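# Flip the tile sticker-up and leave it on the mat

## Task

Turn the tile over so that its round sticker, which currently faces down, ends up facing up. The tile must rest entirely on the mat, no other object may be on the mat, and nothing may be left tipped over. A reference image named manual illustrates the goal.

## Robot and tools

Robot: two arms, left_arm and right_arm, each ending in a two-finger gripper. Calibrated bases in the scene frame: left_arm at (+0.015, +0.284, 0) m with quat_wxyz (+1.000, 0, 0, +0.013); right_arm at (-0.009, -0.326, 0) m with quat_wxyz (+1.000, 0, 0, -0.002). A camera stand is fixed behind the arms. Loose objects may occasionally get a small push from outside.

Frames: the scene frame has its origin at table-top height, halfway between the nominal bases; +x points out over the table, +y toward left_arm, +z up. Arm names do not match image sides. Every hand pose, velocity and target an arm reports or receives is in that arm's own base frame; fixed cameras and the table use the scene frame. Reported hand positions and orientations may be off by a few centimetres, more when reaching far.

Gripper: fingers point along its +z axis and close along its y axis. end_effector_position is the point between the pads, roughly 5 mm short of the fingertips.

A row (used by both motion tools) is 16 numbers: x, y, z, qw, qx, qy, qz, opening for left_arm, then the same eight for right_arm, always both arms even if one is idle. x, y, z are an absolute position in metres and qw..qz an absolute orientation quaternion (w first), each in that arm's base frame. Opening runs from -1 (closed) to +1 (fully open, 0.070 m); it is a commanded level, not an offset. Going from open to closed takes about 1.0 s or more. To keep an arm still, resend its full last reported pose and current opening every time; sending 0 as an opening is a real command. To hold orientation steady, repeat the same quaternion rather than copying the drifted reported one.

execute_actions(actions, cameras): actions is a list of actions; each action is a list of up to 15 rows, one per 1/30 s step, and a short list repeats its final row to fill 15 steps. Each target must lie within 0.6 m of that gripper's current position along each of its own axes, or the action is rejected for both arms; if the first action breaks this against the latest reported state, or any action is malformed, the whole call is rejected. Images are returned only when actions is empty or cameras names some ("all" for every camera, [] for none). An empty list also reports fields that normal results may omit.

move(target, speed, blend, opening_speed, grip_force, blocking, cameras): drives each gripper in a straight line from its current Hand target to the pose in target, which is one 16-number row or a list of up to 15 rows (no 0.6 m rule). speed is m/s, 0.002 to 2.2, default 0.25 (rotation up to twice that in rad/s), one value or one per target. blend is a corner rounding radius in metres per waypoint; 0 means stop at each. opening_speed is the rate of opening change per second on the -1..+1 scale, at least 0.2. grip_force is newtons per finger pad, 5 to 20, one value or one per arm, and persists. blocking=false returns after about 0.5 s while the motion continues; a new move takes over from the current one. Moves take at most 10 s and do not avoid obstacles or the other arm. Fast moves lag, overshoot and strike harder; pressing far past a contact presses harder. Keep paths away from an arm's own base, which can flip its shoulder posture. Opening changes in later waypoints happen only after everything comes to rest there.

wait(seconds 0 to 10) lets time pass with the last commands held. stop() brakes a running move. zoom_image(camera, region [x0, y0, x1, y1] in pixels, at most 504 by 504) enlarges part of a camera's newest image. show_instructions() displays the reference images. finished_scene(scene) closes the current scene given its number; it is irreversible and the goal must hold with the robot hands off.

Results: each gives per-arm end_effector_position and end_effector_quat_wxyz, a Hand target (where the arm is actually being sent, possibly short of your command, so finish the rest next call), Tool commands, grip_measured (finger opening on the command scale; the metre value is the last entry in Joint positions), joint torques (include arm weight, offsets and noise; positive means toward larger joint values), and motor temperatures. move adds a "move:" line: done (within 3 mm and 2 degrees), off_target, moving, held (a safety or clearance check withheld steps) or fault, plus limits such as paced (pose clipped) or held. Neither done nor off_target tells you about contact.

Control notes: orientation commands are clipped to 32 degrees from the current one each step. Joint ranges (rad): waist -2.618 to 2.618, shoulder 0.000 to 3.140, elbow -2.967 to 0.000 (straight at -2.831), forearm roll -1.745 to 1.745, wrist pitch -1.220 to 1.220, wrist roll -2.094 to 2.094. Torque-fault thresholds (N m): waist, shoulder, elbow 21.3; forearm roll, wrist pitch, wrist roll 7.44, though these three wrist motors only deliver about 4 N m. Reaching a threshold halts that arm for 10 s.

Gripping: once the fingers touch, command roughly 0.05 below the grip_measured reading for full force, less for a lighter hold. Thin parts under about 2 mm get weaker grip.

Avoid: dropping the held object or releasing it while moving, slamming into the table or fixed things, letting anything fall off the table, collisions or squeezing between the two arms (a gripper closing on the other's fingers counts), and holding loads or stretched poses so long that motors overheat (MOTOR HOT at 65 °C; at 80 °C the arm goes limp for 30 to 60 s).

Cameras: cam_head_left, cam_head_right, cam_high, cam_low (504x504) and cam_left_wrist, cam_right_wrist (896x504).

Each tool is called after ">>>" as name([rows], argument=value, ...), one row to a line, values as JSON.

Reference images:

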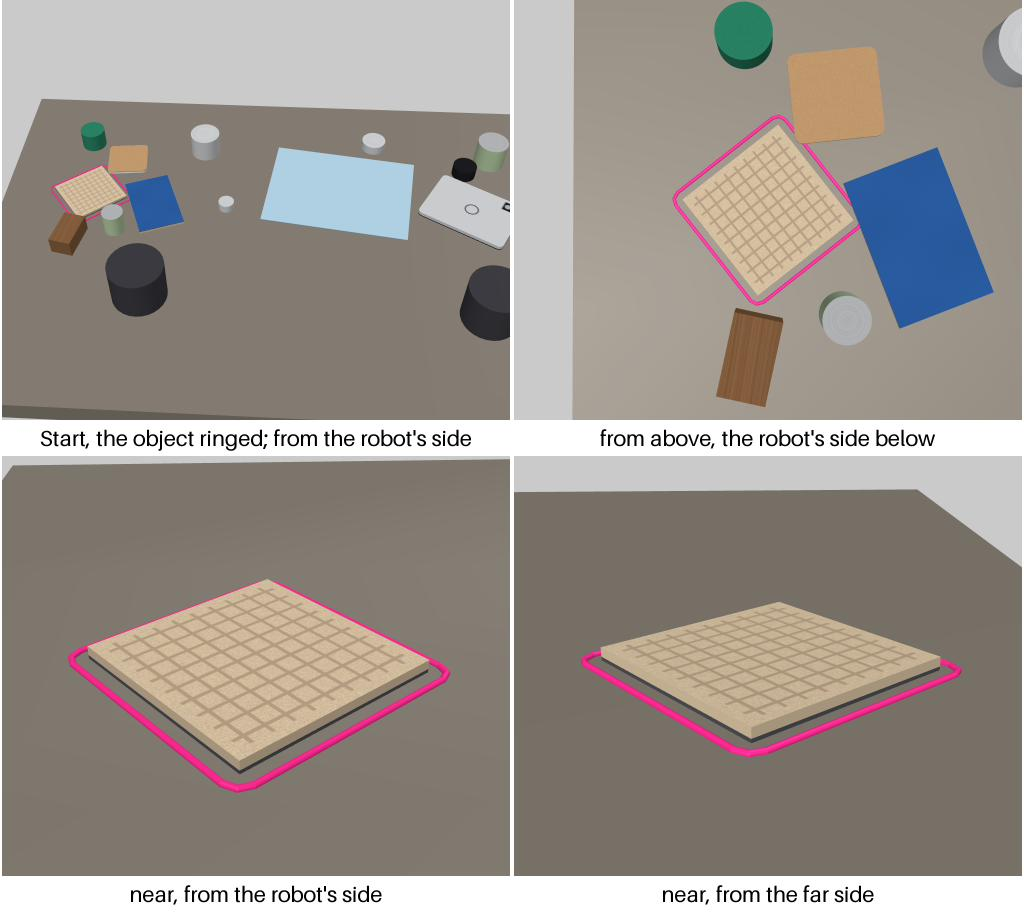

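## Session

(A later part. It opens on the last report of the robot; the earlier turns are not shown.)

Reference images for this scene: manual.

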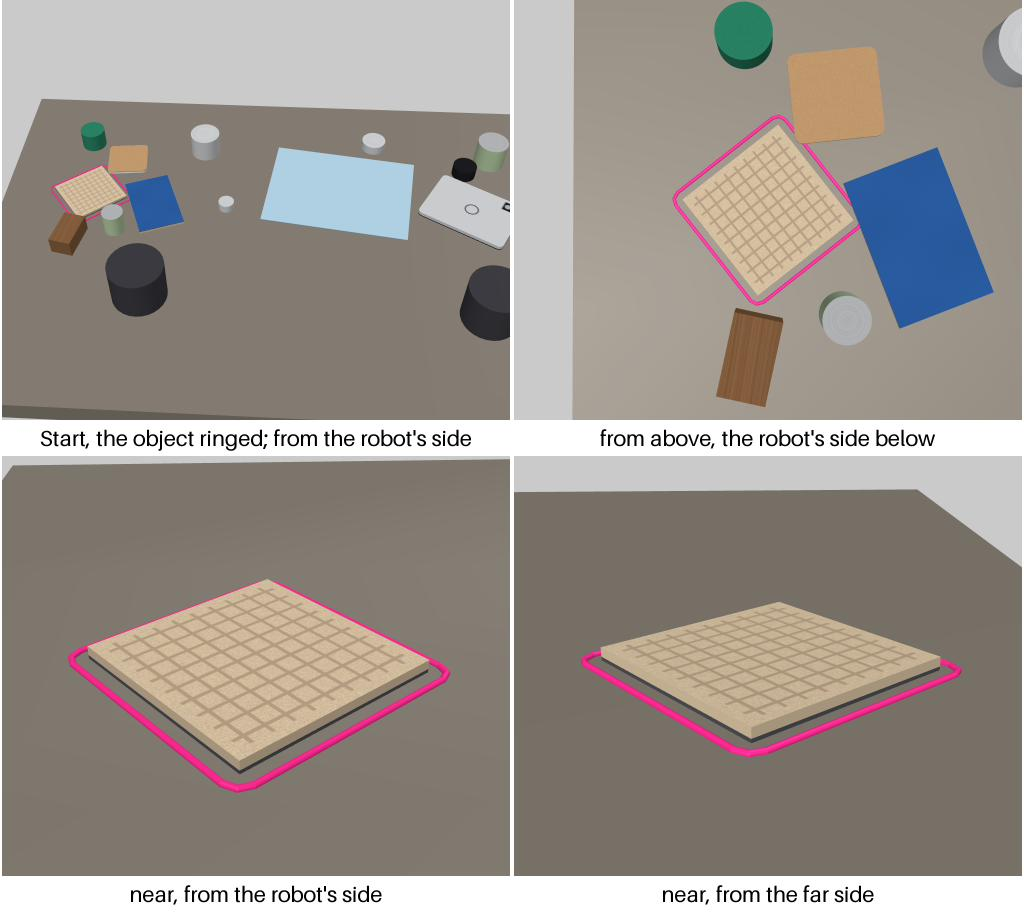

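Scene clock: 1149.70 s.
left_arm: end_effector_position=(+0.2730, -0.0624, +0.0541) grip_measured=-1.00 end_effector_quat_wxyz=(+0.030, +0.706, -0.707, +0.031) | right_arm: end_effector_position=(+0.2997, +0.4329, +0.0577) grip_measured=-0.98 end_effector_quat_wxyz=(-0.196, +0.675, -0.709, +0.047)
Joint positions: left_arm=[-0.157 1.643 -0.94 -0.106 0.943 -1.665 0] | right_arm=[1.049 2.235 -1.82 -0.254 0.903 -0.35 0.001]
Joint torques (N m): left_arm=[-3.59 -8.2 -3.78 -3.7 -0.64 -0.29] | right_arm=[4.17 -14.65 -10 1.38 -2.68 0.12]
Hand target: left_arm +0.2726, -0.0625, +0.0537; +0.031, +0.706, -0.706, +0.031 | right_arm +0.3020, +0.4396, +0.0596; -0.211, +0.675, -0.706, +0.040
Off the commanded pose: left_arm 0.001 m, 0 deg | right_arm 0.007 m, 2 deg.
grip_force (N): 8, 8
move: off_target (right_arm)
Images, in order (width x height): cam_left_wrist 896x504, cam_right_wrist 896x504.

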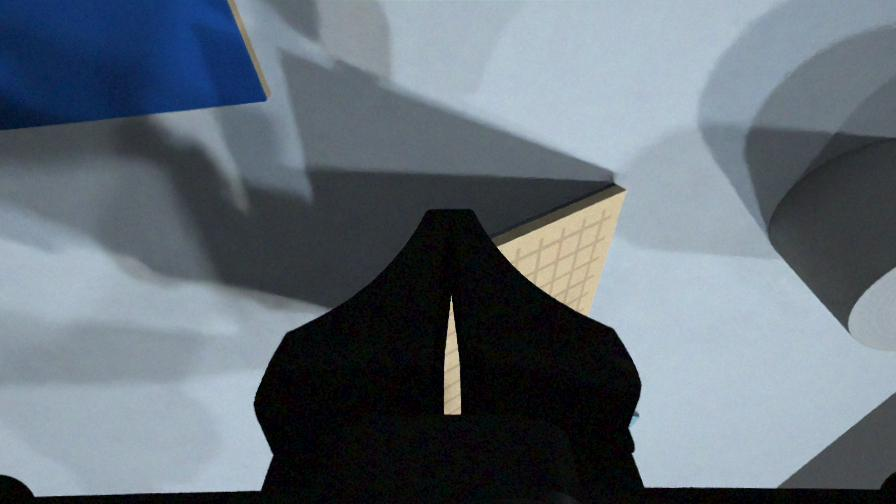

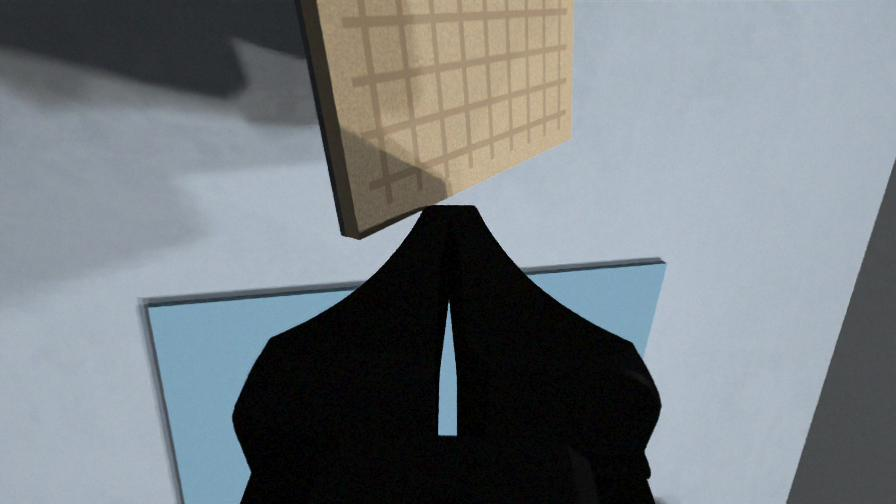

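>>> move([
  [0.292, -0.0628, 0.0700, -0.0308, -0.7064, 0.7064, -0.0308, -1, 0.3215, 0.4400, 0.0757, 0.2110, -0.6751, 0.7058, -0.0404, -1],
], speed=[0.04])

>>> move([
  [0.3096, -0.0631, 0.0773, -0.0308, -0.7064, 0.7064, -0.0308, -1, 0.3391, 0.4403, 0.0830, 0.2110, -0.6751, 0.7058, -0.0404, -1],
], speed=[0.04], cameras=["cam_left_wrist", "cam_right_wrist"])

Scene clock: 1156.93 s.
left_arm: end_effector_position=(+0.2925, -0.0628, +0.0704) grip_measured=-1.00 end_effector_quat_wxyz=(+0.030, +0.706, -0.707, +0.031) | right_arm: end_effector_position=(+0.3188, +0.4332, +0.0738) grip_measured=-0.98 end_effector_quat_wxyz=(-0.195, +0.676, -0.709, +0.046)
Joint positions: left_arm=[-0.148 1.677 -1.057 -0.101 1.026 -1.666 0] | right_arm=[1.012 2.265 -1.94 -0.221 0.983 -0.42 0.001]
Joint torques (N m): left_arm=[-4.11 -8.02 -3.83 -4.07 -0.61 -0.3] | right_arm=[4.67 -14.81 -9.82 1.75 -2.7 0.13]
Motor temperatures (°C): left_arm=[37 32 26 42 31 30] | right_arm=[34 36 32 32 52 30]
Hand target: left_arm +0.2920, -0.0628, +0.0700; +0.031, +0.706, -0.706, +0.031 | right_arm +0.3214, +0.4399, +0.0759; -0.211, +0.675, -0.706, +0.040
Off the commanded pose: left_arm 0.001 m, 0 deg | right_arm 0.008 m, 2 deg.
grip_force (N): 8, 8
move: off_target (right_arm)

Scene clock: 1158.07 s.
left_arm: end_effector_position=(+0.3098, -0.0634, +0.0772) grip_measured=-1.00 end_effector_quat_wxyz=(+0.031, +0.707, -0.706, +0.031) | right_arm: end_effector_position=(+0.3387, +0.4411, +0.0839) grip_measured=-0.98 end_effector_quat_wxyz=(-0.212, +0.675, -0.705, +0.040)
Joint positions: left_arm=[-0.141 1.723 -1.148 -0.099 1.073 -1.665 0] | right_arm=[0.982 2.307 -2.047 -0.197 1.003 -0.472 0.001]
Joint torques (N m): left_arm=[0.79 -9.58 -2.94 0.11 0.2 -0.02] | right_arm=[-0.87 -13.25 -4.76 -0.08 -0.1 0.14]
Hand target: left_arm +0.3096, -0.0631, +0.0773; +0.031, +0.706, -0.706, +0.031 | right_arm +0.3391, +0.4403, +0.0830; -0.211, +0.675, -0.706, +0.040
Off the commanded pose: left_arm 0.000 m, 0 deg | right_arm 0.001 m, 0 deg.
grip_force (N): 8, 8
move: done
Images, in order (width x height): cam_left_wrist 896x504, cam_right_wrist 896x504.

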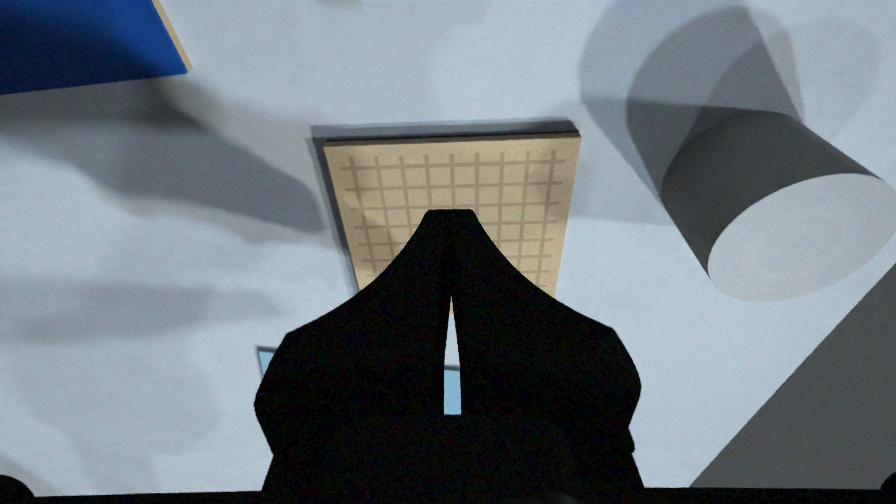

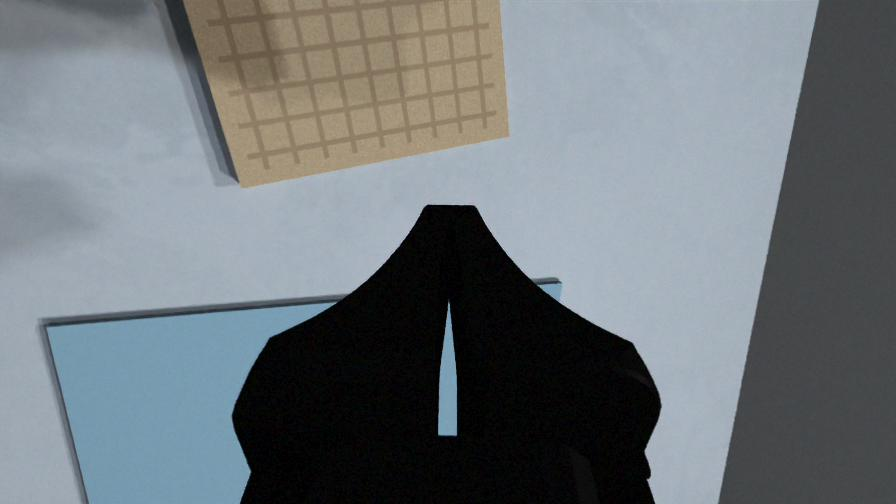

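>>> move([
  [0.35, -0.03, 0.13, 0, -0.1305, 0.9914, 0, 0.6, 0.30, 0.34, 0.12, 0.2110, -0.6751, 0.7058, -0.0404, -1],
  [0.43, 0.01, 0.12, 0, -0.1305, 0.9914, 0, 1, 0.28, 0.30, 0.15, 0.2110, -0.6751, 0.7058, -0.0404, -1],
], speed=[0.25,0.25], blend=[0.03,0], cameras=["cam_left_wrist", "cam_high"])

Scene clock: 1236.07 s.
left_arm: end_effector_position=(+0.4300, +0.0099, +0.1197) grip_measured=+1.00 end_effector_quat_wxyz=(+0.079, -0.130, +0.988, -0.009) | right_arm: end_effector_position=(+0.2800, +0.2998, +0.1501) grip_measured=-0.98 end_effector_quat_wxyz=(-0.211, +0.675, -0.706, +0.041)
Joint positions: left_arm=[0.023 1.969 -1.677 -0.001 1.207 -0.239 0.07] | right_arm=[0.891 1.696 -1.334 -0.17 0.889 -0.556 0.001]
Joint torques (N m): left_arm=[-0.02 -12.62 -3.44 0.01 -0.01 -0.12] | right_arm=[-0.17 -7.79 -6.11 0.05 -0.35 0.17]
Motor temperatures (°C): left_arm=[36 33 26 31 31 30] | right_arm=[32 36 32 29 34 30]
Hand target: left_arm +0.4298, +0.0100, +0.1196; +0.078, -0.130, +0.988, -0.008 | right_arm +0.2800, +0.3000, +0.1500; -0.211, +0.675, -0.706, +0.040
Off the commanded pose: left_arm 0.000 m, 9 deg | right_arm 0.000 m, 0 deg.
joint sent to its limit (left arm) — joint 5 (wrist pitch), upper limit. The joint targets are off in orientation, not in position.
grip_force (N): 8, 8
move: off_target (left_arm); target 2's new opening was sent with left_arm's hand 0.000 m and 9 deg from that target
Images, in order (width x height): cam_high 504x504, cam_left_wrist 896x504.

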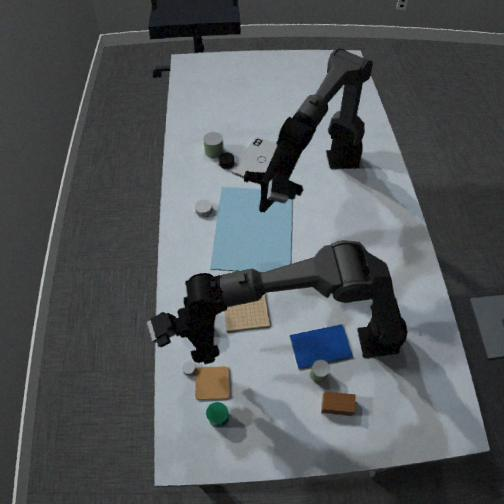

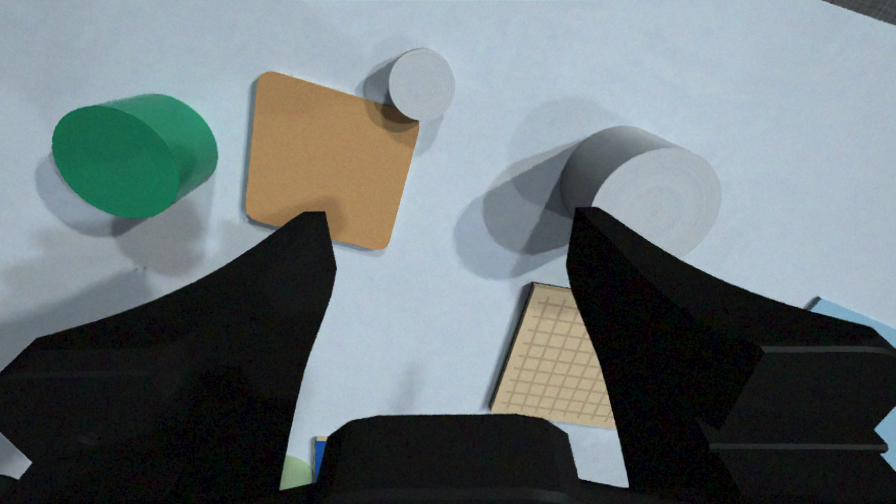

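>>> move([
  [0.466, 0.040, 0.06, 0, 0.2588, 0.9659, 0, 1, 0.28, 0.30, 0.15, 0.2110, -0.6751, 0.7058, -0.0404, -1],
  [0.467, 0.041, 0.016, 0, 0.2588, 0.9659, 0, 1, 0.28, 0.30, 0.15, 0.2110, -0.6751, 0.7058, -0.0404, -1],
  [0.467, 0.041, 0.016, 0, 0.2588, 0.9659, 0, -0.4, 0.28, 0.30, 0.15, 0.2110, -0.6751, 0.7058, -0.0404, -1],
], speed=[0.25,0.15,0.1], cameras=["cam_left_wrist"])

Scene clock: 1260.37 s.
left_arm: end_effector_position=(+0.4667, +0.0407, +0.0155) grip_measured=-0.14 end_effector_quat_wxyz=(+0.008, +0.259, +0.966, +0.002) | right_arm: end_effector_position=(+0.2800, +0.2998, +0.1501) grip_measured=-0.98 end_effector_quat_wxyz=(-0.211, +0.675, -0.706, +0.041)
Joint positions: left_arm=[0.087 2.327 -1.892 -0.001 1.207 0.611 0.03] | right_arm=[0.891 1.696 -1.334 -0.17 0.889 -0.556 0.001]
Joint torques (N m): left_arm=[0.75 -14.91 -3.75 -0.15 0.13 -0.02] | right_arm=[-0.25 -7.79 -6.07 -0.02 -0.33 0.17]
Hand target: left_arm +0.4668, +0.0410, +0.0158; +0.008, +0.259, +0.966, +0.003 | right_arm +0.2800, +0.3000, +0.1500; -0.211, +0.675, -0.706, +0.040
Off the commanded pose: left_arm 0.001 m, 1 deg | right_arm 0.000 m, 0 deg.
joint sent to its limit (left arm) — joint 5 (wrist pitch), upper limit. The joint targets still meet the commanded pose.
grip_force (N): 8, 8
move: done
Images, in order (width x height): cam_left_wrist 896x504.

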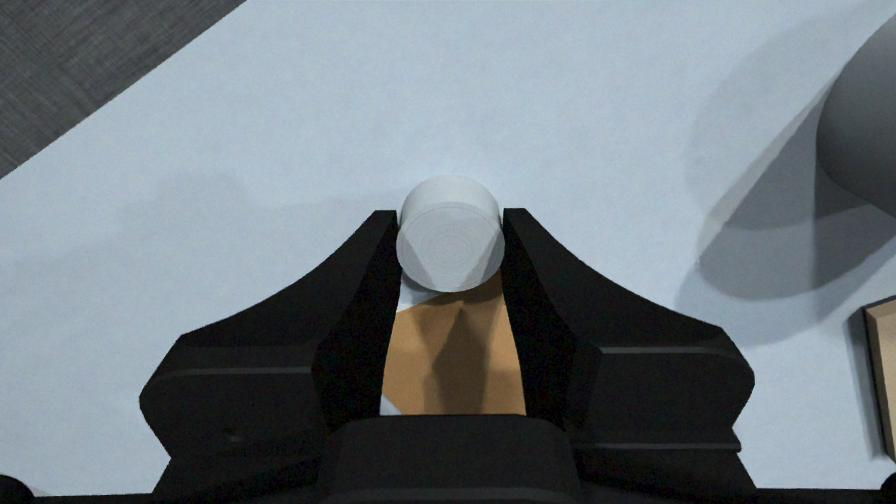

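>>> move([
  [0.44, 0.02, 0.12, 0, 0.1736, 0.9848, 0, -0.4, 0.28, 0.30, 0.15, 0.2110, -0.6751, 0.7058, -0.0404, -1],
  [0.24, -0.10, 0.10, 0, 0, 1, 0, -0.4, 0.28, 0.30, 0.15, 0.2110, -0.6751, 0.7058, -0.0404, -1],
  [0.232, -0.10, 0.018, 0, 0, 1, 0, -0.4, 0.28, 0.30, 0.15, 0.2110, -0.6751, 0.7058, -0.0404, -1],
], speed=[0.25,0.3,0.12], blend=[0.03,0.01,0], cameras=["cam_left_wrist"])

Scene clock: 1268.83 s.
left_arm: end_effector_position=(+0.2314, -0.0998, +0.0173) grip_measured=-0.14 end_effector_quat_wxyz=(-0.001, +0.000, +1.000, +0.000) | right_arm: end_effector_position=(+0.2800, +0.2998, +0.1501) grip_measured=-0.98 end_effector_quat_wxyz=(-0.211, +0.675, -0.706, +0.041)
Joint positions: left_arm=[-0.407 1.649 -0.772 0 0.785 -0.407 0.03] | right_arm=[0.891 1.696 -1.334 -0.17 0.889 -0.556 0.001]
Joint torques (N m): left_arm=[0.01 -8 -3.51 0.14 0.09 -0.23] | right_arm=[-0.25 -7.73 -6.01 -0.02 -0.35 0.16]
Hand target: left_arm +0.2320, -0.1000, +0.0180; +0.000, +0.000, +1.000, +0.000 | right_arm +0.2800, +0.3000, +0.1500; -0.211, +0.675, -0.706, +0.040
Off the commanded pose: left_arm 0.001 m, 0 deg | right_arm 0.000 m, 0 deg.
grip_force (N): 8, 8
move: done
Images, in order (width x height): cam_left_wrist 896x504.

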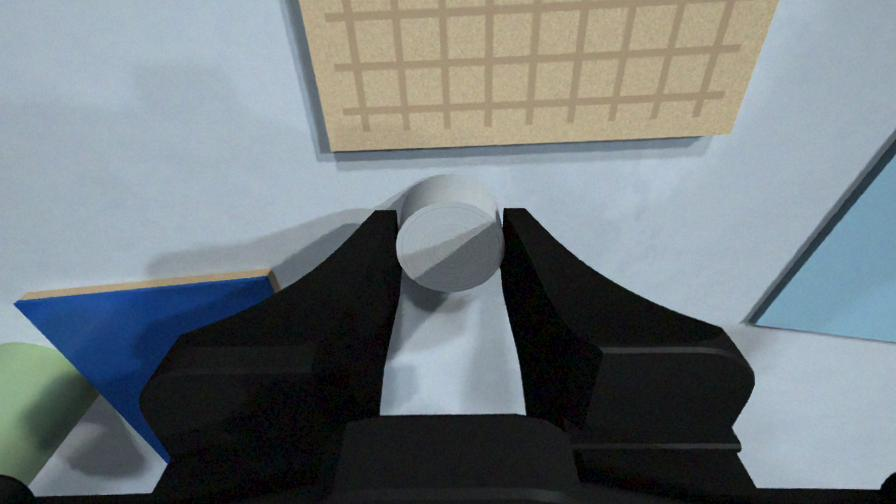

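>>> move([
  [0.2325, -0.10, 0.021, 0, 0, 1, 0, -0.4, 0.28, 0.30, 0.15, 0.2110, -0.6751, 0.7058, -0.0404, -1],
  [0.2325, -0.119, 0.021, 0, 0, 1, 0, -0.4, 0.28, 0.30, 0.15, 0.2110, -0.6751, 0.7058, -0.0404, -1],
  [0.2325, -0.119, 0.018, 0, 0, 1, 0, -0.4, 0.28, 0.30, 0.15, 0.2110, -0.6751, 0.7058, -0.0404, -1],
  [0.2325, -0.119, 0.018, 0, 0, 1, 0, 0.1, 0.28, 0.30, 0.15, 0.2110, -0.6751, 0.7058, -0.0404, -1],
  [0.2325, -0.119, 0.07, 0, 0, 1, 0, 0.1, 0.28, 0.34, 0.10, 0.2110, -0.6751, 0.7058, -0.0404, -1],
], speed=[0.1,0.1,0.05,0.1,0.15], blend=[0.001,0.001,0,0,0], cameras=["cam_left_wrist"])

Scene clock: 1285.60 s.
left_arm: end_effector_position=(+0.2326, -0.1193, +0.0704) grip_measured=+0.10 end_effector_quat_wxyz=(+0.000, +0.000, +1.000, +0.000) | right_arm: end_effector_position=(+0.2797, +0.3403, +0.0997) grip_measured=-0.98 end_effector_quat_wxyz=(-0.211, +0.675, -0.705, +0.040)
Joint positions: left_arm=[-0.474 1.564 -0.921 0 1.014 -0.474 0.038] | right_arm=[0.963 1.851 -1.342 -0.233 0.759 -0.427 0.001]
Joint torques (N m): left_arm=[0.76 -6.42 -2.92 -0.09 -0.01 -0.02] | right_arm=[-0.9 -10.5 -5.81 0.1 -0.09 -0.13]
Hand target: left_arm +0.2325, -0.1190, +0.0700; +0.000, +0.000, +1.000, +0.000 | right_arm +0.2800, +0.3400, +0.1000; -0.211, +0.675, -0.706, +0.040
Off the commanded pose: left_arm 0.000 m, 0 deg | right_arm 0.000 m, 0 deg.
grip_force (N): 8, 8
move: done
Images, in order (width x height): cam_left_wrist 896x504.

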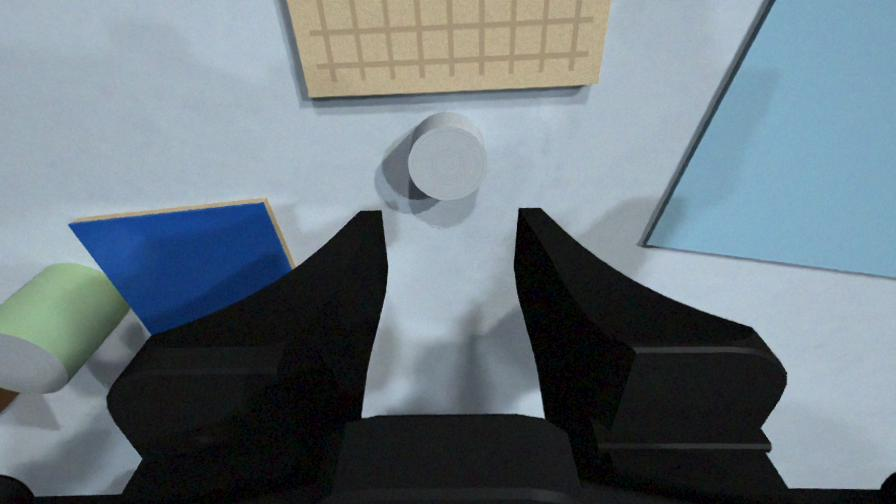

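>>> move([
  [0.27, -0.030, 0.08, -0.0308, -0.7064, 0.7064, -0.0308, -1, 0.30, 0.400, 0.06, 0.2110, -0.6751, 0.7058, -0.0404, -1],
  [0.282, -0.025, 0.025, -0.0308, -0.7064, 0.7064, -0.0308, -1, 0.310, 0.415, 0.03, 0.2110, -0.6751, 0.7058, -0.0404, -1],
  [0.282, -0.037, 0.0070, -0.0308, -0.7064, 0.7064, -0.0308, -1, 0.310, 0.422, 0.0125, 0.2110, -0.6751, 0.7058, -0.0404, -1],
], speed=[0.2,0.15,0.06], blend=[0.02,0.005,0], cameras=["cam_left_wrist", "cam_right_wrist"])

Scene clock: 1300.27 s.
left_arm: end_effector_position=(+0.2817, -0.0371, +0.0067) grip_measured=-1.00 end_effector_quat_wxyz=(+0.031, +0.706, -0.707, +0.030) | right_arm: end_effector_position=(+0.3103, +0.4218, +0.0118) grip_measured=-0.98 end_effector_quat_wxyz=(-0.211, +0.675, -0.706, +0.040)
Joint positions: left_arm=[-0.063 1.766 -0.876 -0.125 0.768 -1.543 0] | right_arm=[1.012 2.257 -1.657 -0.286 0.683 -0.325 0.001]
Joint torques (N m): left_arm=[0.67 -9.1 -3.05 -0.01 0.21 -0.16] | right_arm=[-0.36 -13.97 -5.49 0.03 -0.13 -0.03]
Hand target: left_arm +0.2820, -0.0370, +0.0070; +0.031, +0.706, -0.706, +0.031 | right_arm +0.3100, +0.4220, +0.0125; -0.211, +0.675, -0.706, +0.040
Off the commanded pose: left_arm 0.000 m, 0 deg | right_arm 0.001 m, 0 deg.
grip_force (N): 8, 8
move: done
Images, in order (width x height): cam_left_wrist 896x504, cam_right_wrist 896x504.

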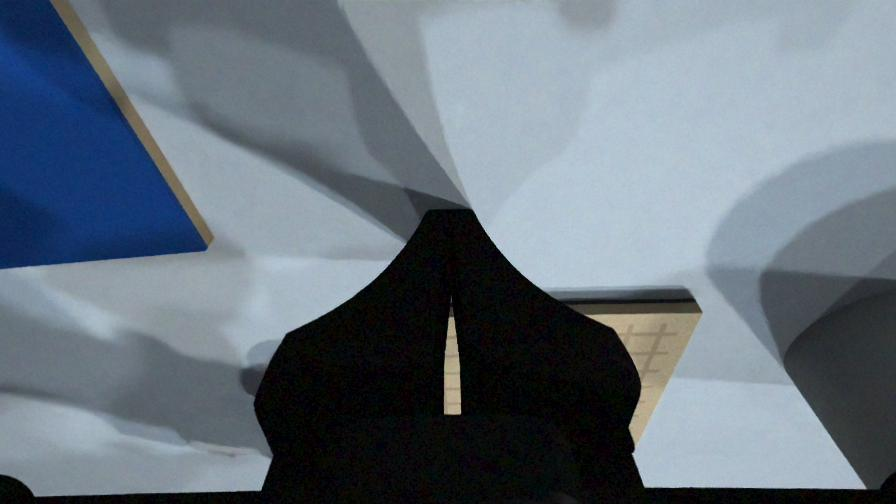

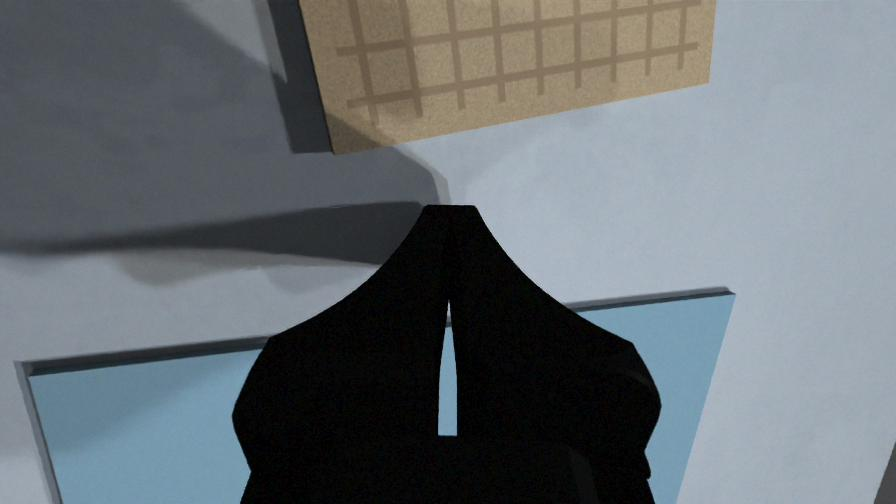

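>>> move([
  [0.282, -0.0480, 0.0070, -0.0308, -0.7064, 0.7064, -0.0308, -1, 0.310, 0.435, 0.0123, 0.2110, -0.6751, 0.7058, -0.0404, -1],
  [0.282, -0.0515, 0.0070, -0.0308, -0.7064, 0.7064, -0.0308, -1, 0.310, 0.438, 0.0123, 0.2110, -0.6751, 0.7058, -0.0404, -1],
], speed=[0.05,0.03], blend=[0.001,0])

>>> move([
  [0.282, -0.0540, 0.0070, -0.0308, -0.7064, 0.7064, -0.0308, -1, 0.311, 0.441, 0.0126, 0.2110, -0.6751, 0.7058, -0.0404, -1],
], speed=[0.03])

Scene clock: 1311.17 s.
left_arm: end_effector_position=(+0.2819, -0.0516, +0.0072) grip_measured=-1.00 end_effector_quat_wxyz=(+0.031, +0.706, -0.707, +0.031) | right_arm: end_effector_position=(+0.3103, +0.4379, +0.0124) grip_measured=-0.98 end_effector_quat_wxyz=(-0.211, +0.675, -0.706, +0.040)
Joint positions: left_arm=[-0.114 1.767 -0.882 -0.125 0.766 -1.595 0] | right_arm=[1.031 2.305 -1.751 -0.281 0.731 -0.321 0.001]
Joint torques (N m): left_arm=[0.67 -7.67 -3.28 -0.01 0.01 -0.13] | right_arm=[-0.27 -13.29 -4.82 0.08 -0.14 0.16]
Hand target: left_arm +0.2820, -0.0515, +0.0070; +0.031, +0.706, -0.706, +0.031 | right_arm +0.3100, +0.4380, +0.0123; -0.211, +0.675, -0.706, +0.040
Off the commanded pose: left_arm 0.000 m, 0 deg | right_arm 0.000 m, 0 deg.
grip_force (N): 8, 8
move: done

Scene clock: 1311.87 s.
left_arm: end_effector_position=(+0.2819, -0.0538, +0.0069) grip_measured=-1.00 end_effector_quat_wxyz=(+0.031, +0.707, -0.706, +0.031) | right_arm: end_effector_position=(+0.3112, +0.4406, +0.0128) grip_measured=-0.98 end_effector_quat_wxyz=(-0.211, +0.675, -0.706, +0.041)
Joint positions: left_arm=[-0.122 1.769 -0.883 -0.125 0.766 -1.603 0] | right_arm=[1.033 2.315 -1.773 -0.28 0.743 -0.323 0.001]
Joint torques (N m): left_arm=[-0.35 -7.71 -3.42 -0.14 0.03 -0.21] | right_arm=[-0.01 -13.11 -6.21 0.13 -0.53 -0.13]
Hand target: left_arm +0.2820, -0.0540, +0.0070; +0.031, +0.706, -0.706, +0.031 | right_arm +0.3110, +0.4410, +0.0126; -0.211, +0.675, -0.706, +0.040
Off the commanded pose: left_arm 0.000 m, 0 deg | right_arm 0.000 m, 0 deg.
grip_force (N): 8, 8
move: done

>>> move([
  [0.282, -0.0570, 0.0070, -0.0308, -0.7064, 0.7064, -0.0308, -1, 0.311, 0.441, 0.0126, 0.2110, -0.6751, 0.7058, -0.0404, -1],
], speed=[0.03])

>>> move([
  [0.282, -0.0595, 0.0070, -0.0308, -0.7064, 0.7064, -0.0308, -1, 0.311, 0.443, 0.0126, 0.2110, -0.6751, 0.7058, -0.0404, -1],
], speed=[0.03], cameras=["cam_left_wrist", "cam_right_wrist"])

Scene clock: 1317.90 s.
left_arm: end_effector_position=(+0.2820, -0.0559, +0.0072) grip_measured=-1.00 end_effector_quat_wxyz=(+0.030, +0.706, -0.707, +0.030) | right_arm: end_effector_position=(+0.3114, +0.4399, +0.0126) grip_measured=-0.98 end_effector_quat_wxyz=(-0.210, +0.675, -0.706, +0.041)
Joint positions: left_arm=[-0.131 1.769 -0.885 -0.121 0.766 -1.614 0] | right_arm=[1.032 2.315 -1.773 -0.28 0.745 -0.323 0.001]
Joint torques (N m): left_arm=[-4.81 -6.82 -3.99 -3.41 -0.39 -0.18] | right_arm=[2.59 -14.18 -8.04 0.87 -2.27 0.01]
Hand target: left_arm +0.2820, -0.0570, +0.0070; +0.031, +0.706, -0.706, +0.031 | right_arm +0.3110, +0.4410, +0.0126; -0.211, +0.675, -0.706, +0.040
Off the commanded pose: left_arm 0.001 m, 0 deg | right_arm 0.001 m, 0 deg.
grip_force (N): 8, 8
move: done

Scene clock: 1318.60 s.
left_arm: end_effector_position=(+0.2821, -0.0588, +0.0070) grip_measured=-1.00 end_effector_quat_wxyz=(+0.030, +0.706, -0.707, +0.030) | right_arm: end_effector_position=(+0.3116, +0.4375, +0.0125) grip_measured=-0.98 end_effector_quat_wxyz=(-0.202, +0.674, -0.709, +0.046)
Joint positions: left_arm=[-0.141 1.771 -0.887 -0.121 0.765 -1.622 0] | right_arm=[1.032 2.32 -1.786 -0.28 0.772 -0.323 0.001]
Joint torques (N m): left_arm=[-6.75 -6.52 -4.01 -4.41 -0.4 -0.15] | right_arm=[6.92 -9.9 -8.88 2.13 -2.7 0.18]
Hand target: left_arm +0.2820, -0.0595, +0.0070; +0.031, +0.706, -0.706, +0.031 | right_arm +0.3110, +0.4429, +0.0127; -0.211, +0.675, -0.706, +0.040
Off the commanded pose: left_arm 0.001 m, 0 deg | right_arm 0.005 m, 1 deg.
grip_force (N): 8, 8
move: off_target (right_arm)
Images, in order (width x height): cam_left_wrist 896x504, cam_right_wrist 896x504.

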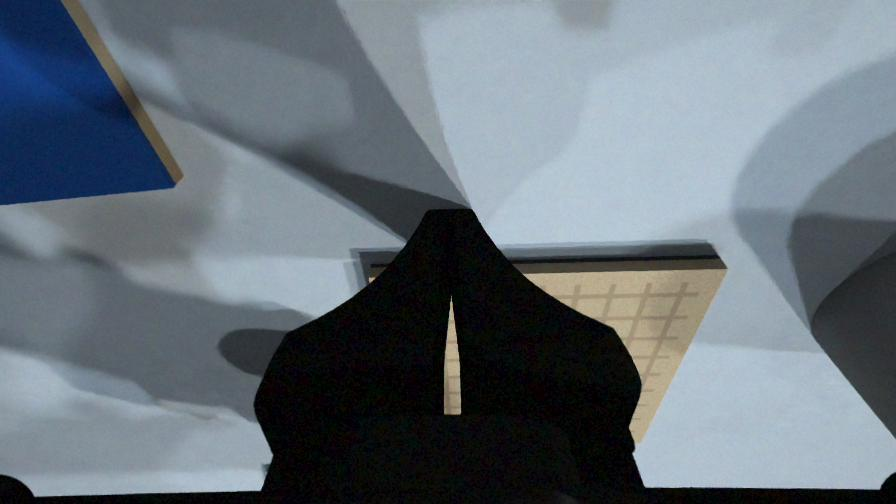

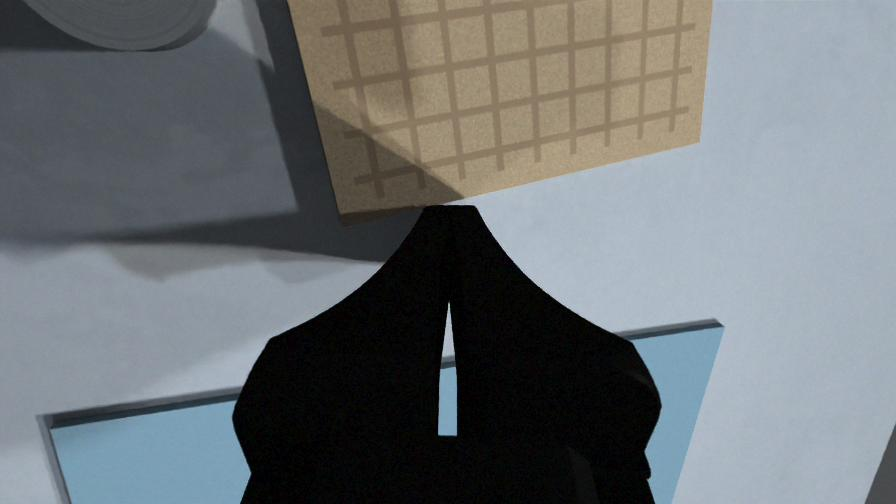

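>>> move([
  [0.2905, -0.0597, 0.0413, -0.0308, -0.7064, 0.7064, -0.0308, -1, 0.3195, 0.4432, 0.0469, 0.2110, -0.6751, 0.7058, -0.0404, -1],
], speed=[0.04])

>>> move([
  [0.260, -0.0589, 0.0413, -0.0308, -0.7064, 0.7064, -0.0308, -1, 0.289, 0.4430, 0.0469, 0.2110, -0.6751, 0.7058, -0.0404, -1],
], speed=[0.04], cameras=["cam_left_wrist", "cam_right_wrist"])

Scene clock: 1327.53 s.
left_arm: end_effector_position=(+0.2906, -0.0596, +0.0415) grip_measured=-1.00 end_effector_quat_wxyz=(+0.031, +0.706, -0.707, +0.031) | right_arm: end_effector_position=(+0.3171, +0.4367, +0.0450) grip_measured=-0.98 end_effector_quat_wxyz=(-0.196, +0.676, -0.709, +0.047)
Joint positions: left_arm=[-0.138 1.721 -0.985 -0.109 0.913 -1.642 0] | right_arm=[1.019 2.297 -1.883 -0.241 0.896 -0.385 0.001]
Joint torques (N m): left_arm=[-4 -8.89 -3.83 -3.91 -0.53 -0.29] | right_arm=[4.6 -15.8 -9.85 1.59 -2.68 0.05]
Motor temperatures (°C): left_arm=[36 33 26 39 31 30] | right_arm=[33 34 32 33 45 30]
Hand target: left_arm +0.2905, -0.0597, +0.0413; +0.031, +0.706, -0.706, +0.031 | right_arm +0.3194, +0.4431, +0.0470; -0.211, +0.675, -0.706, +0.040
Off the commanded pose: left_arm 0.000 m, 0 deg | right_arm 0.007 m, 2 deg.
grip_force (N): 8, 8
move: off_target (right_arm)

Scene clock: 1328.57 s.
left_arm: end_effector_position=(+0.2594, -0.0587, +0.0412) grip_measured=-1.00 end_effector_quat_wxyz=(+0.031, +0.706, -0.707, +0.030) | right_arm: end_effector_position=(+0.2862, +0.4361, +0.0445) grip_measured=-0.98 end_effector_quat_wxyz=(-0.195, +0.675, -0.709, +0.048)
Joint positions: left_arm=[-0.151 1.626 -0.858 -0.112 0.882 -1.65 0] | right_arm=[1.079 2.235 -1.766 -0.279 0.859 -0.295 0.001]
Joint torques (N m): left_arm=[-3.41 -7.3 -4.81 -3.34 -0.48 -0.27] | right_arm=[3.09 -15.47 -10.83 0.99 -2.68 -0.01]
Hand target: left_arm +0.2600, -0.0589, +0.0413; +0.031, +0.706, -0.706, +0.031 | right_arm +0.2889, +0.4429, +0.0471; -0.211, +0.675, -0.706, +0.040
Off the commanded pose: left_arm 0.001 m, 0 deg | right_arm 0.008 m, 2 deg.
grip_force (N): 8, 8
move: off_target (right_arm)
Images, in order (width x height): cam_left_wrist 896x504, cam_right_wrist 896x504.

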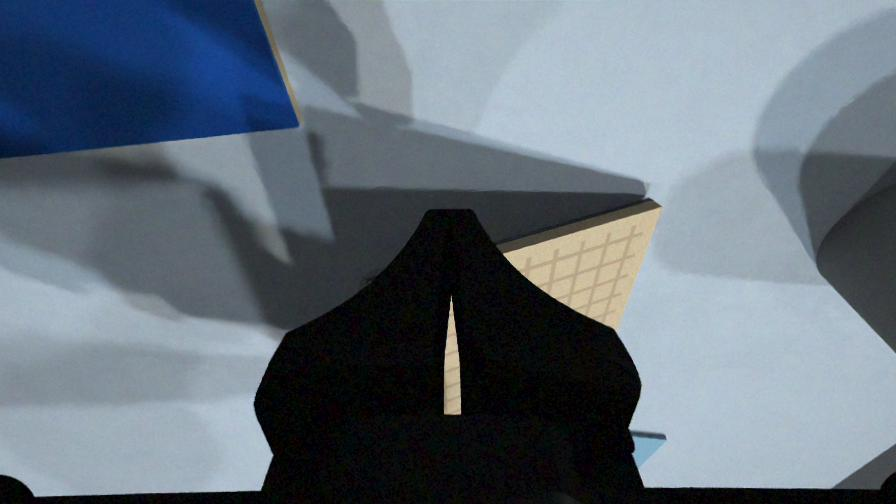

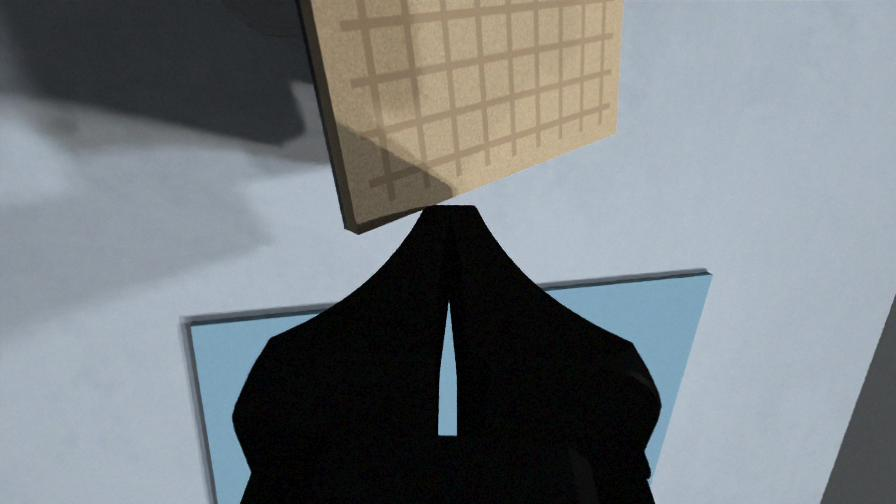

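>>> move([
  [0.2280, -0.0581, 0.0413, -0.0308, -0.7064, 0.7064, -0.0308, -1, 0.2570, 0.4429, 0.0469, 0.2110, -0.6751, 0.7058, -0.0404, -1],
], speed=[0.04], cameras=["cam_low", "cam_right_wrist"])

Scene clock: 1334.23 s.
left_arm: end_effector_position=(+0.2275, -0.0581, +0.0412) grip_measured=-1.00 end_effector_quat_wxyz=(+0.031, +0.706, -0.707, +0.031) | right_arm: end_effector_position=(+0.2549, +0.4360, +0.0448) grip_measured=-0.98 end_effector_quat_wxyz=(-0.197, +0.675, -0.709, +0.049)
Joint positions: left_arm=[-0.169 1.523 -0.736 -0.114 0.86 -1.665 0] | right_arm=[1.144 2.182 -1.669 -0.32 0.834 -0.198 0.001]
Joint torques (N m): left_arm=[-2.84 -6.14 -5 -3.16 -0.59 -0.26] | right_arm=[2.61 -14.95 -10.8 0.73 -2.69 -0.02]
Motor temperatures (°C): left_arm=[36 33 26 40 31 30] | right_arm=[33 35 32 32 50 30]
Hand target: left_arm +0.2280, -0.0581, +0.0413; +0.031, +0.706, -0.706, +0.031 | right_arm +0.2569, +0.4428, +0.0471; -0.211, +0.675, -0.706, +0.040
Off the commanded pose: left_arm 0.000 m, 0 deg | right_arm 0.008 m, 2 deg.
grip_force (N): 8, 8
move: off_target (right_arm)
Images, in order (width x height): cam_low 504x504, cam_right_wrist 896x504.

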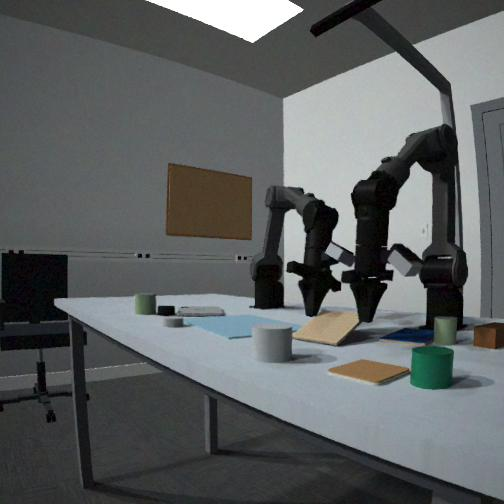

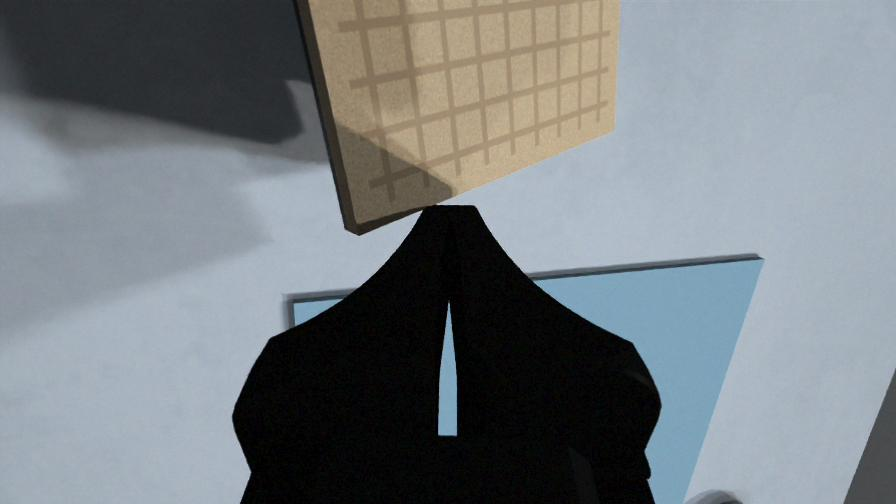

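>>> move([
  [0.2455, -0.0586, 0.0413, -0.0308, -0.7064, 0.7064, -0.0308, -1, 0.2745, 0.4430, 0.0469, 0.2110, -0.6751, 0.7058, -0.0404, -1],
  [0.2430, -0.0585, 0.034, -0.0308, -0.7064, 0.7064, -0.0308, -1, 0.2720, 0.4430, 0.0396, 0.2110, -0.6751, 0.7058, -0.0404, -1],
], speed=[0.04,0.03], cameras=["cam_low", "cam_left_wrist"])

>>> zoom_image(camera="cam_low", region=[230, 270, 430, 390])

Scene clock: 1345.60 s.
left_arm: end_effector_position=(+0.2431, -0.0585, +0.0340) grip_measured=-1.00 end_effector_quat_wxyz=(+0.031, +0.707, -0.706, +0.031) | right_arm: end_effector_position=(+0.2698, +0.4363, +0.0376) grip_measured=-0.98 end_effector_quat_wxyz=(-0.197, +0.675, -0.709, +0.048)
Joint positions: left_arm=[-0.16 1.589 -0.777 -0.116 0.835 -1.654 0] | right_arm=[1.113 2.215 -1.699 -0.307 0.821 -0.235 0.001]
Joint torques (N m): left_arm=[-3.33 -6.98 -4.52 -3.1 -0.16 -0.09] | right_arm=[3.16 -14.67 -10.59 0.79 -2.69 0.13]
Motor temperatures (°C): left_arm=[36 32 26 41 31 30] | right_arm=[33 36 33 31 56 30]
Hand target: left_arm +0.2430, -0.0585, +0.0340; +0.031, +0.706, -0.706, +0.031 | right_arm +0.2719, +0.4429, +0.0398; -0.211, +0.675, -0.706, +0.040
Off the commanded pose: left_arm 0.000 m, 0 deg | right_arm 0.007 m, 2 deg.
grip_force (N): 8, 8
move: off_target (right_arm)
Images, in order (width x height): cam_low 504x504, cam_left_wrist 896x504.

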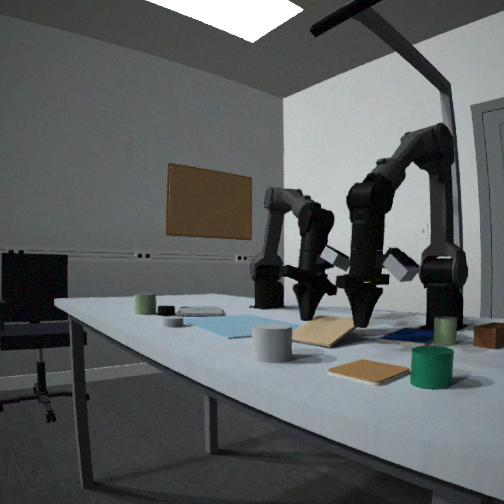

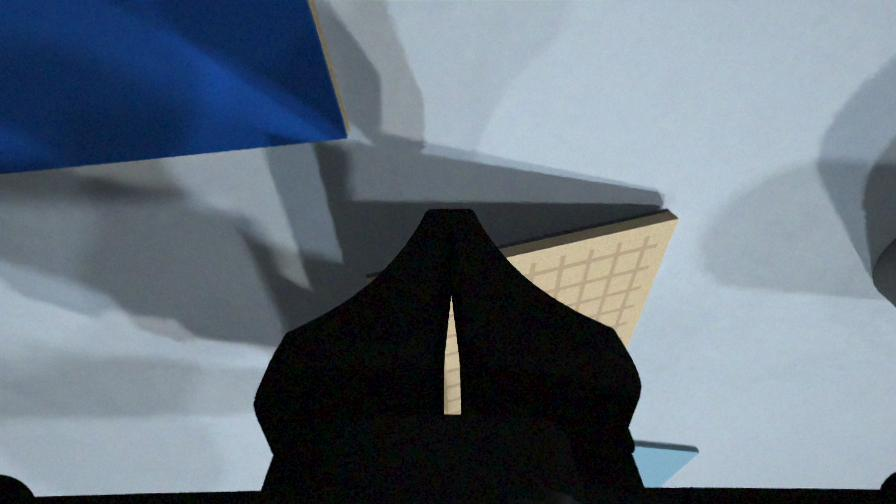

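Scaled by 2.520.

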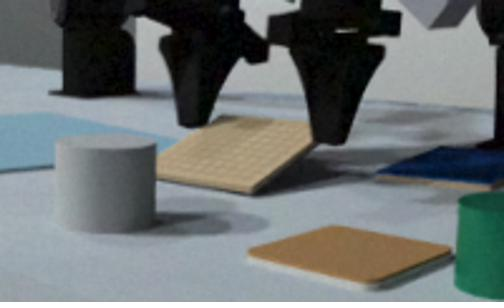

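>>> move([
  [0.2405, -0.0585, 0.028, -0.0308, -0.7064, 0.7064, -0.0308, -1, 0.2695, 0.4430, 0.0336, 0.2110, -0.6751, 0.7058, -0.0404, -1],
], speed=[0.03])

>>> move([
  [0.2395, -0.0585, 0.024, -0.0308, -0.7064, 0.7064, -0.0308, -1, 0.2685, 0.4430, 0.0296, 0.2110, -0.6751, 0.7058, -0.0404, -1],
], speed=[0.03], cameras=["cam_low", "cam_left_wrist"])

>>> zoom_image(camera="cam_low", region=[230, 270, 430, 390])

Scene clock: 1352.77 s.
left_arm: end_effector_position=(+0.2406, -0.0581, +0.0280) grip_measured=-1.00 end_effector_quat_wxyz=(+0.030, +0.707, -0.706, +0.031) | right_arm: end_effector_position=(+0.2681, +0.4364, +0.0317) grip_measured=-0.98 end_effector_quat_wxyz=(-0.198, +0.675, -0.709, +0.048)
Joint positions: left_arm=[-0.161 1.596 -0.756 -0.118 0.807 -1.651 0] | right_arm=[1.117 2.219 -1.681 -0.317 0.799 -0.219 0.001]
Joint torques (N m): left_arm=[-3.37 -6.8 -4.12 -3.2 -0.26 -0.07] | right_arm=[3.64 -14.45 -10.43 0.8 -2.68 0.17]
Motor temperatures (°C): left_arm=[36 32 26 42 31 30] | right_arm=[33 36 33 31 59 30]
Hand target: left_arm +0.2405, -0.0585, +0.0280; +0.031, +0.706, -0.706, +0.031 | right_arm +0.2694, +0.4429, +0.0337; -0.211, +0.675, -0.706, +0.040
Off the commanded pose: left_arm 0.000 m, 0 deg | right_arm 0.007 m, 2 deg.
grip_force (N): 8, 8
move: off_target (right_arm)

Scene clock: 1353.47 s.
left_arm: end_effector_position=(+0.2401, -0.0586, +0.0247) grip_measured=-1.00 end_effector_quat_wxyz=(+0.030, +0.707, -0.706, +0.032) | right_arm: end_effector_position=(+0.2670, +0.4361, +0.0289) grip_measured=-0.98 end_effector_quat_wxyz=(-0.198, +0.675, -0.709, +0.049)
Joint positions: left_arm=[-0.162 1.601 -0.745 -0.122 0.789 -1.648 0] | right_arm=[1.12 2.221 -1.672 -0.323 0.791 -0.211 0.001]
Joint torques (N m): left_arm=[-3.68 -4.25 -2.1 -2.99 -0.22 -0.02] | right_arm=[3.17 -10.68 -8.86 0.87 -2.68 0.19]
Motor temperatures (°C): left_arm=[36 32 26 42 31 30] | right_arm=[33 36 33 31 59 30]
Hand target: left_arm +0.2395, -0.0585, +0.0240; +0.031, +0.706, -0.706, +0.031 | right_arm +0.2684, +0.4429, +0.0298; -0.211, +0.675, -0.706, +0.040
Off the commanded pose: left_arm 0.001 m, 0 deg | right_arm 0.007 m, 2 deg.
grip_force (N): 8, 8
move: off_target (right_arm)
Images, in order (width x height): cam_low 504x504, cam_left_wrist 896x504.

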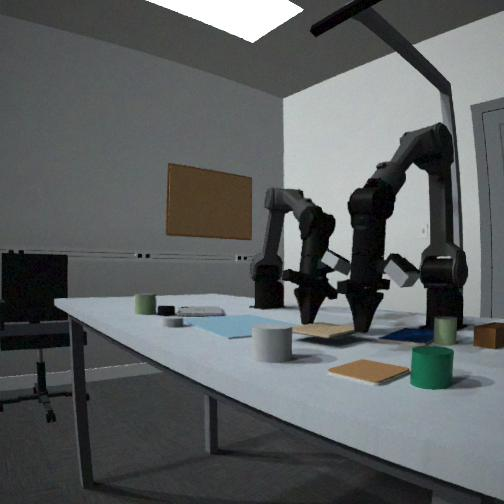

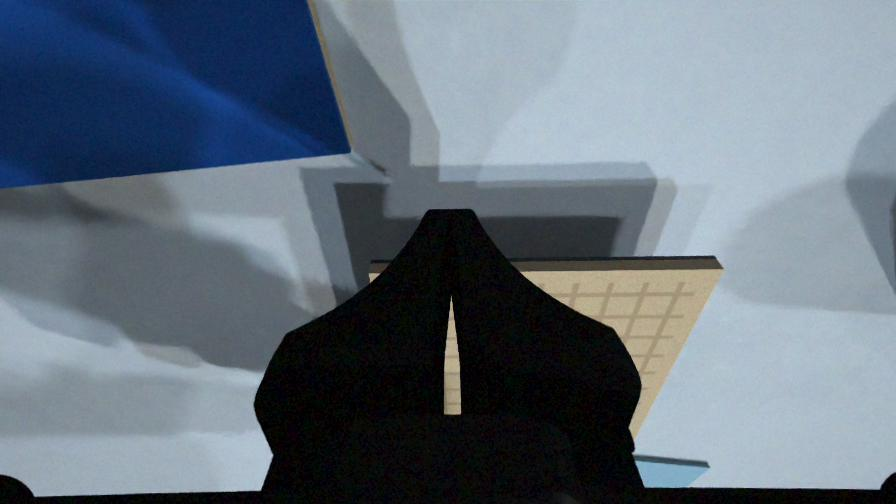

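Scaled by 2.520.

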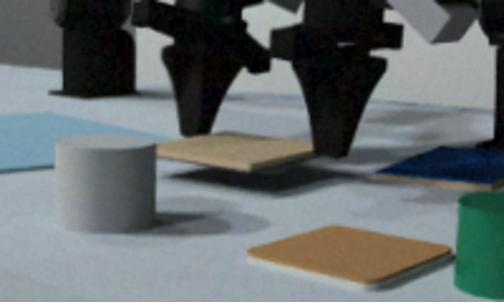

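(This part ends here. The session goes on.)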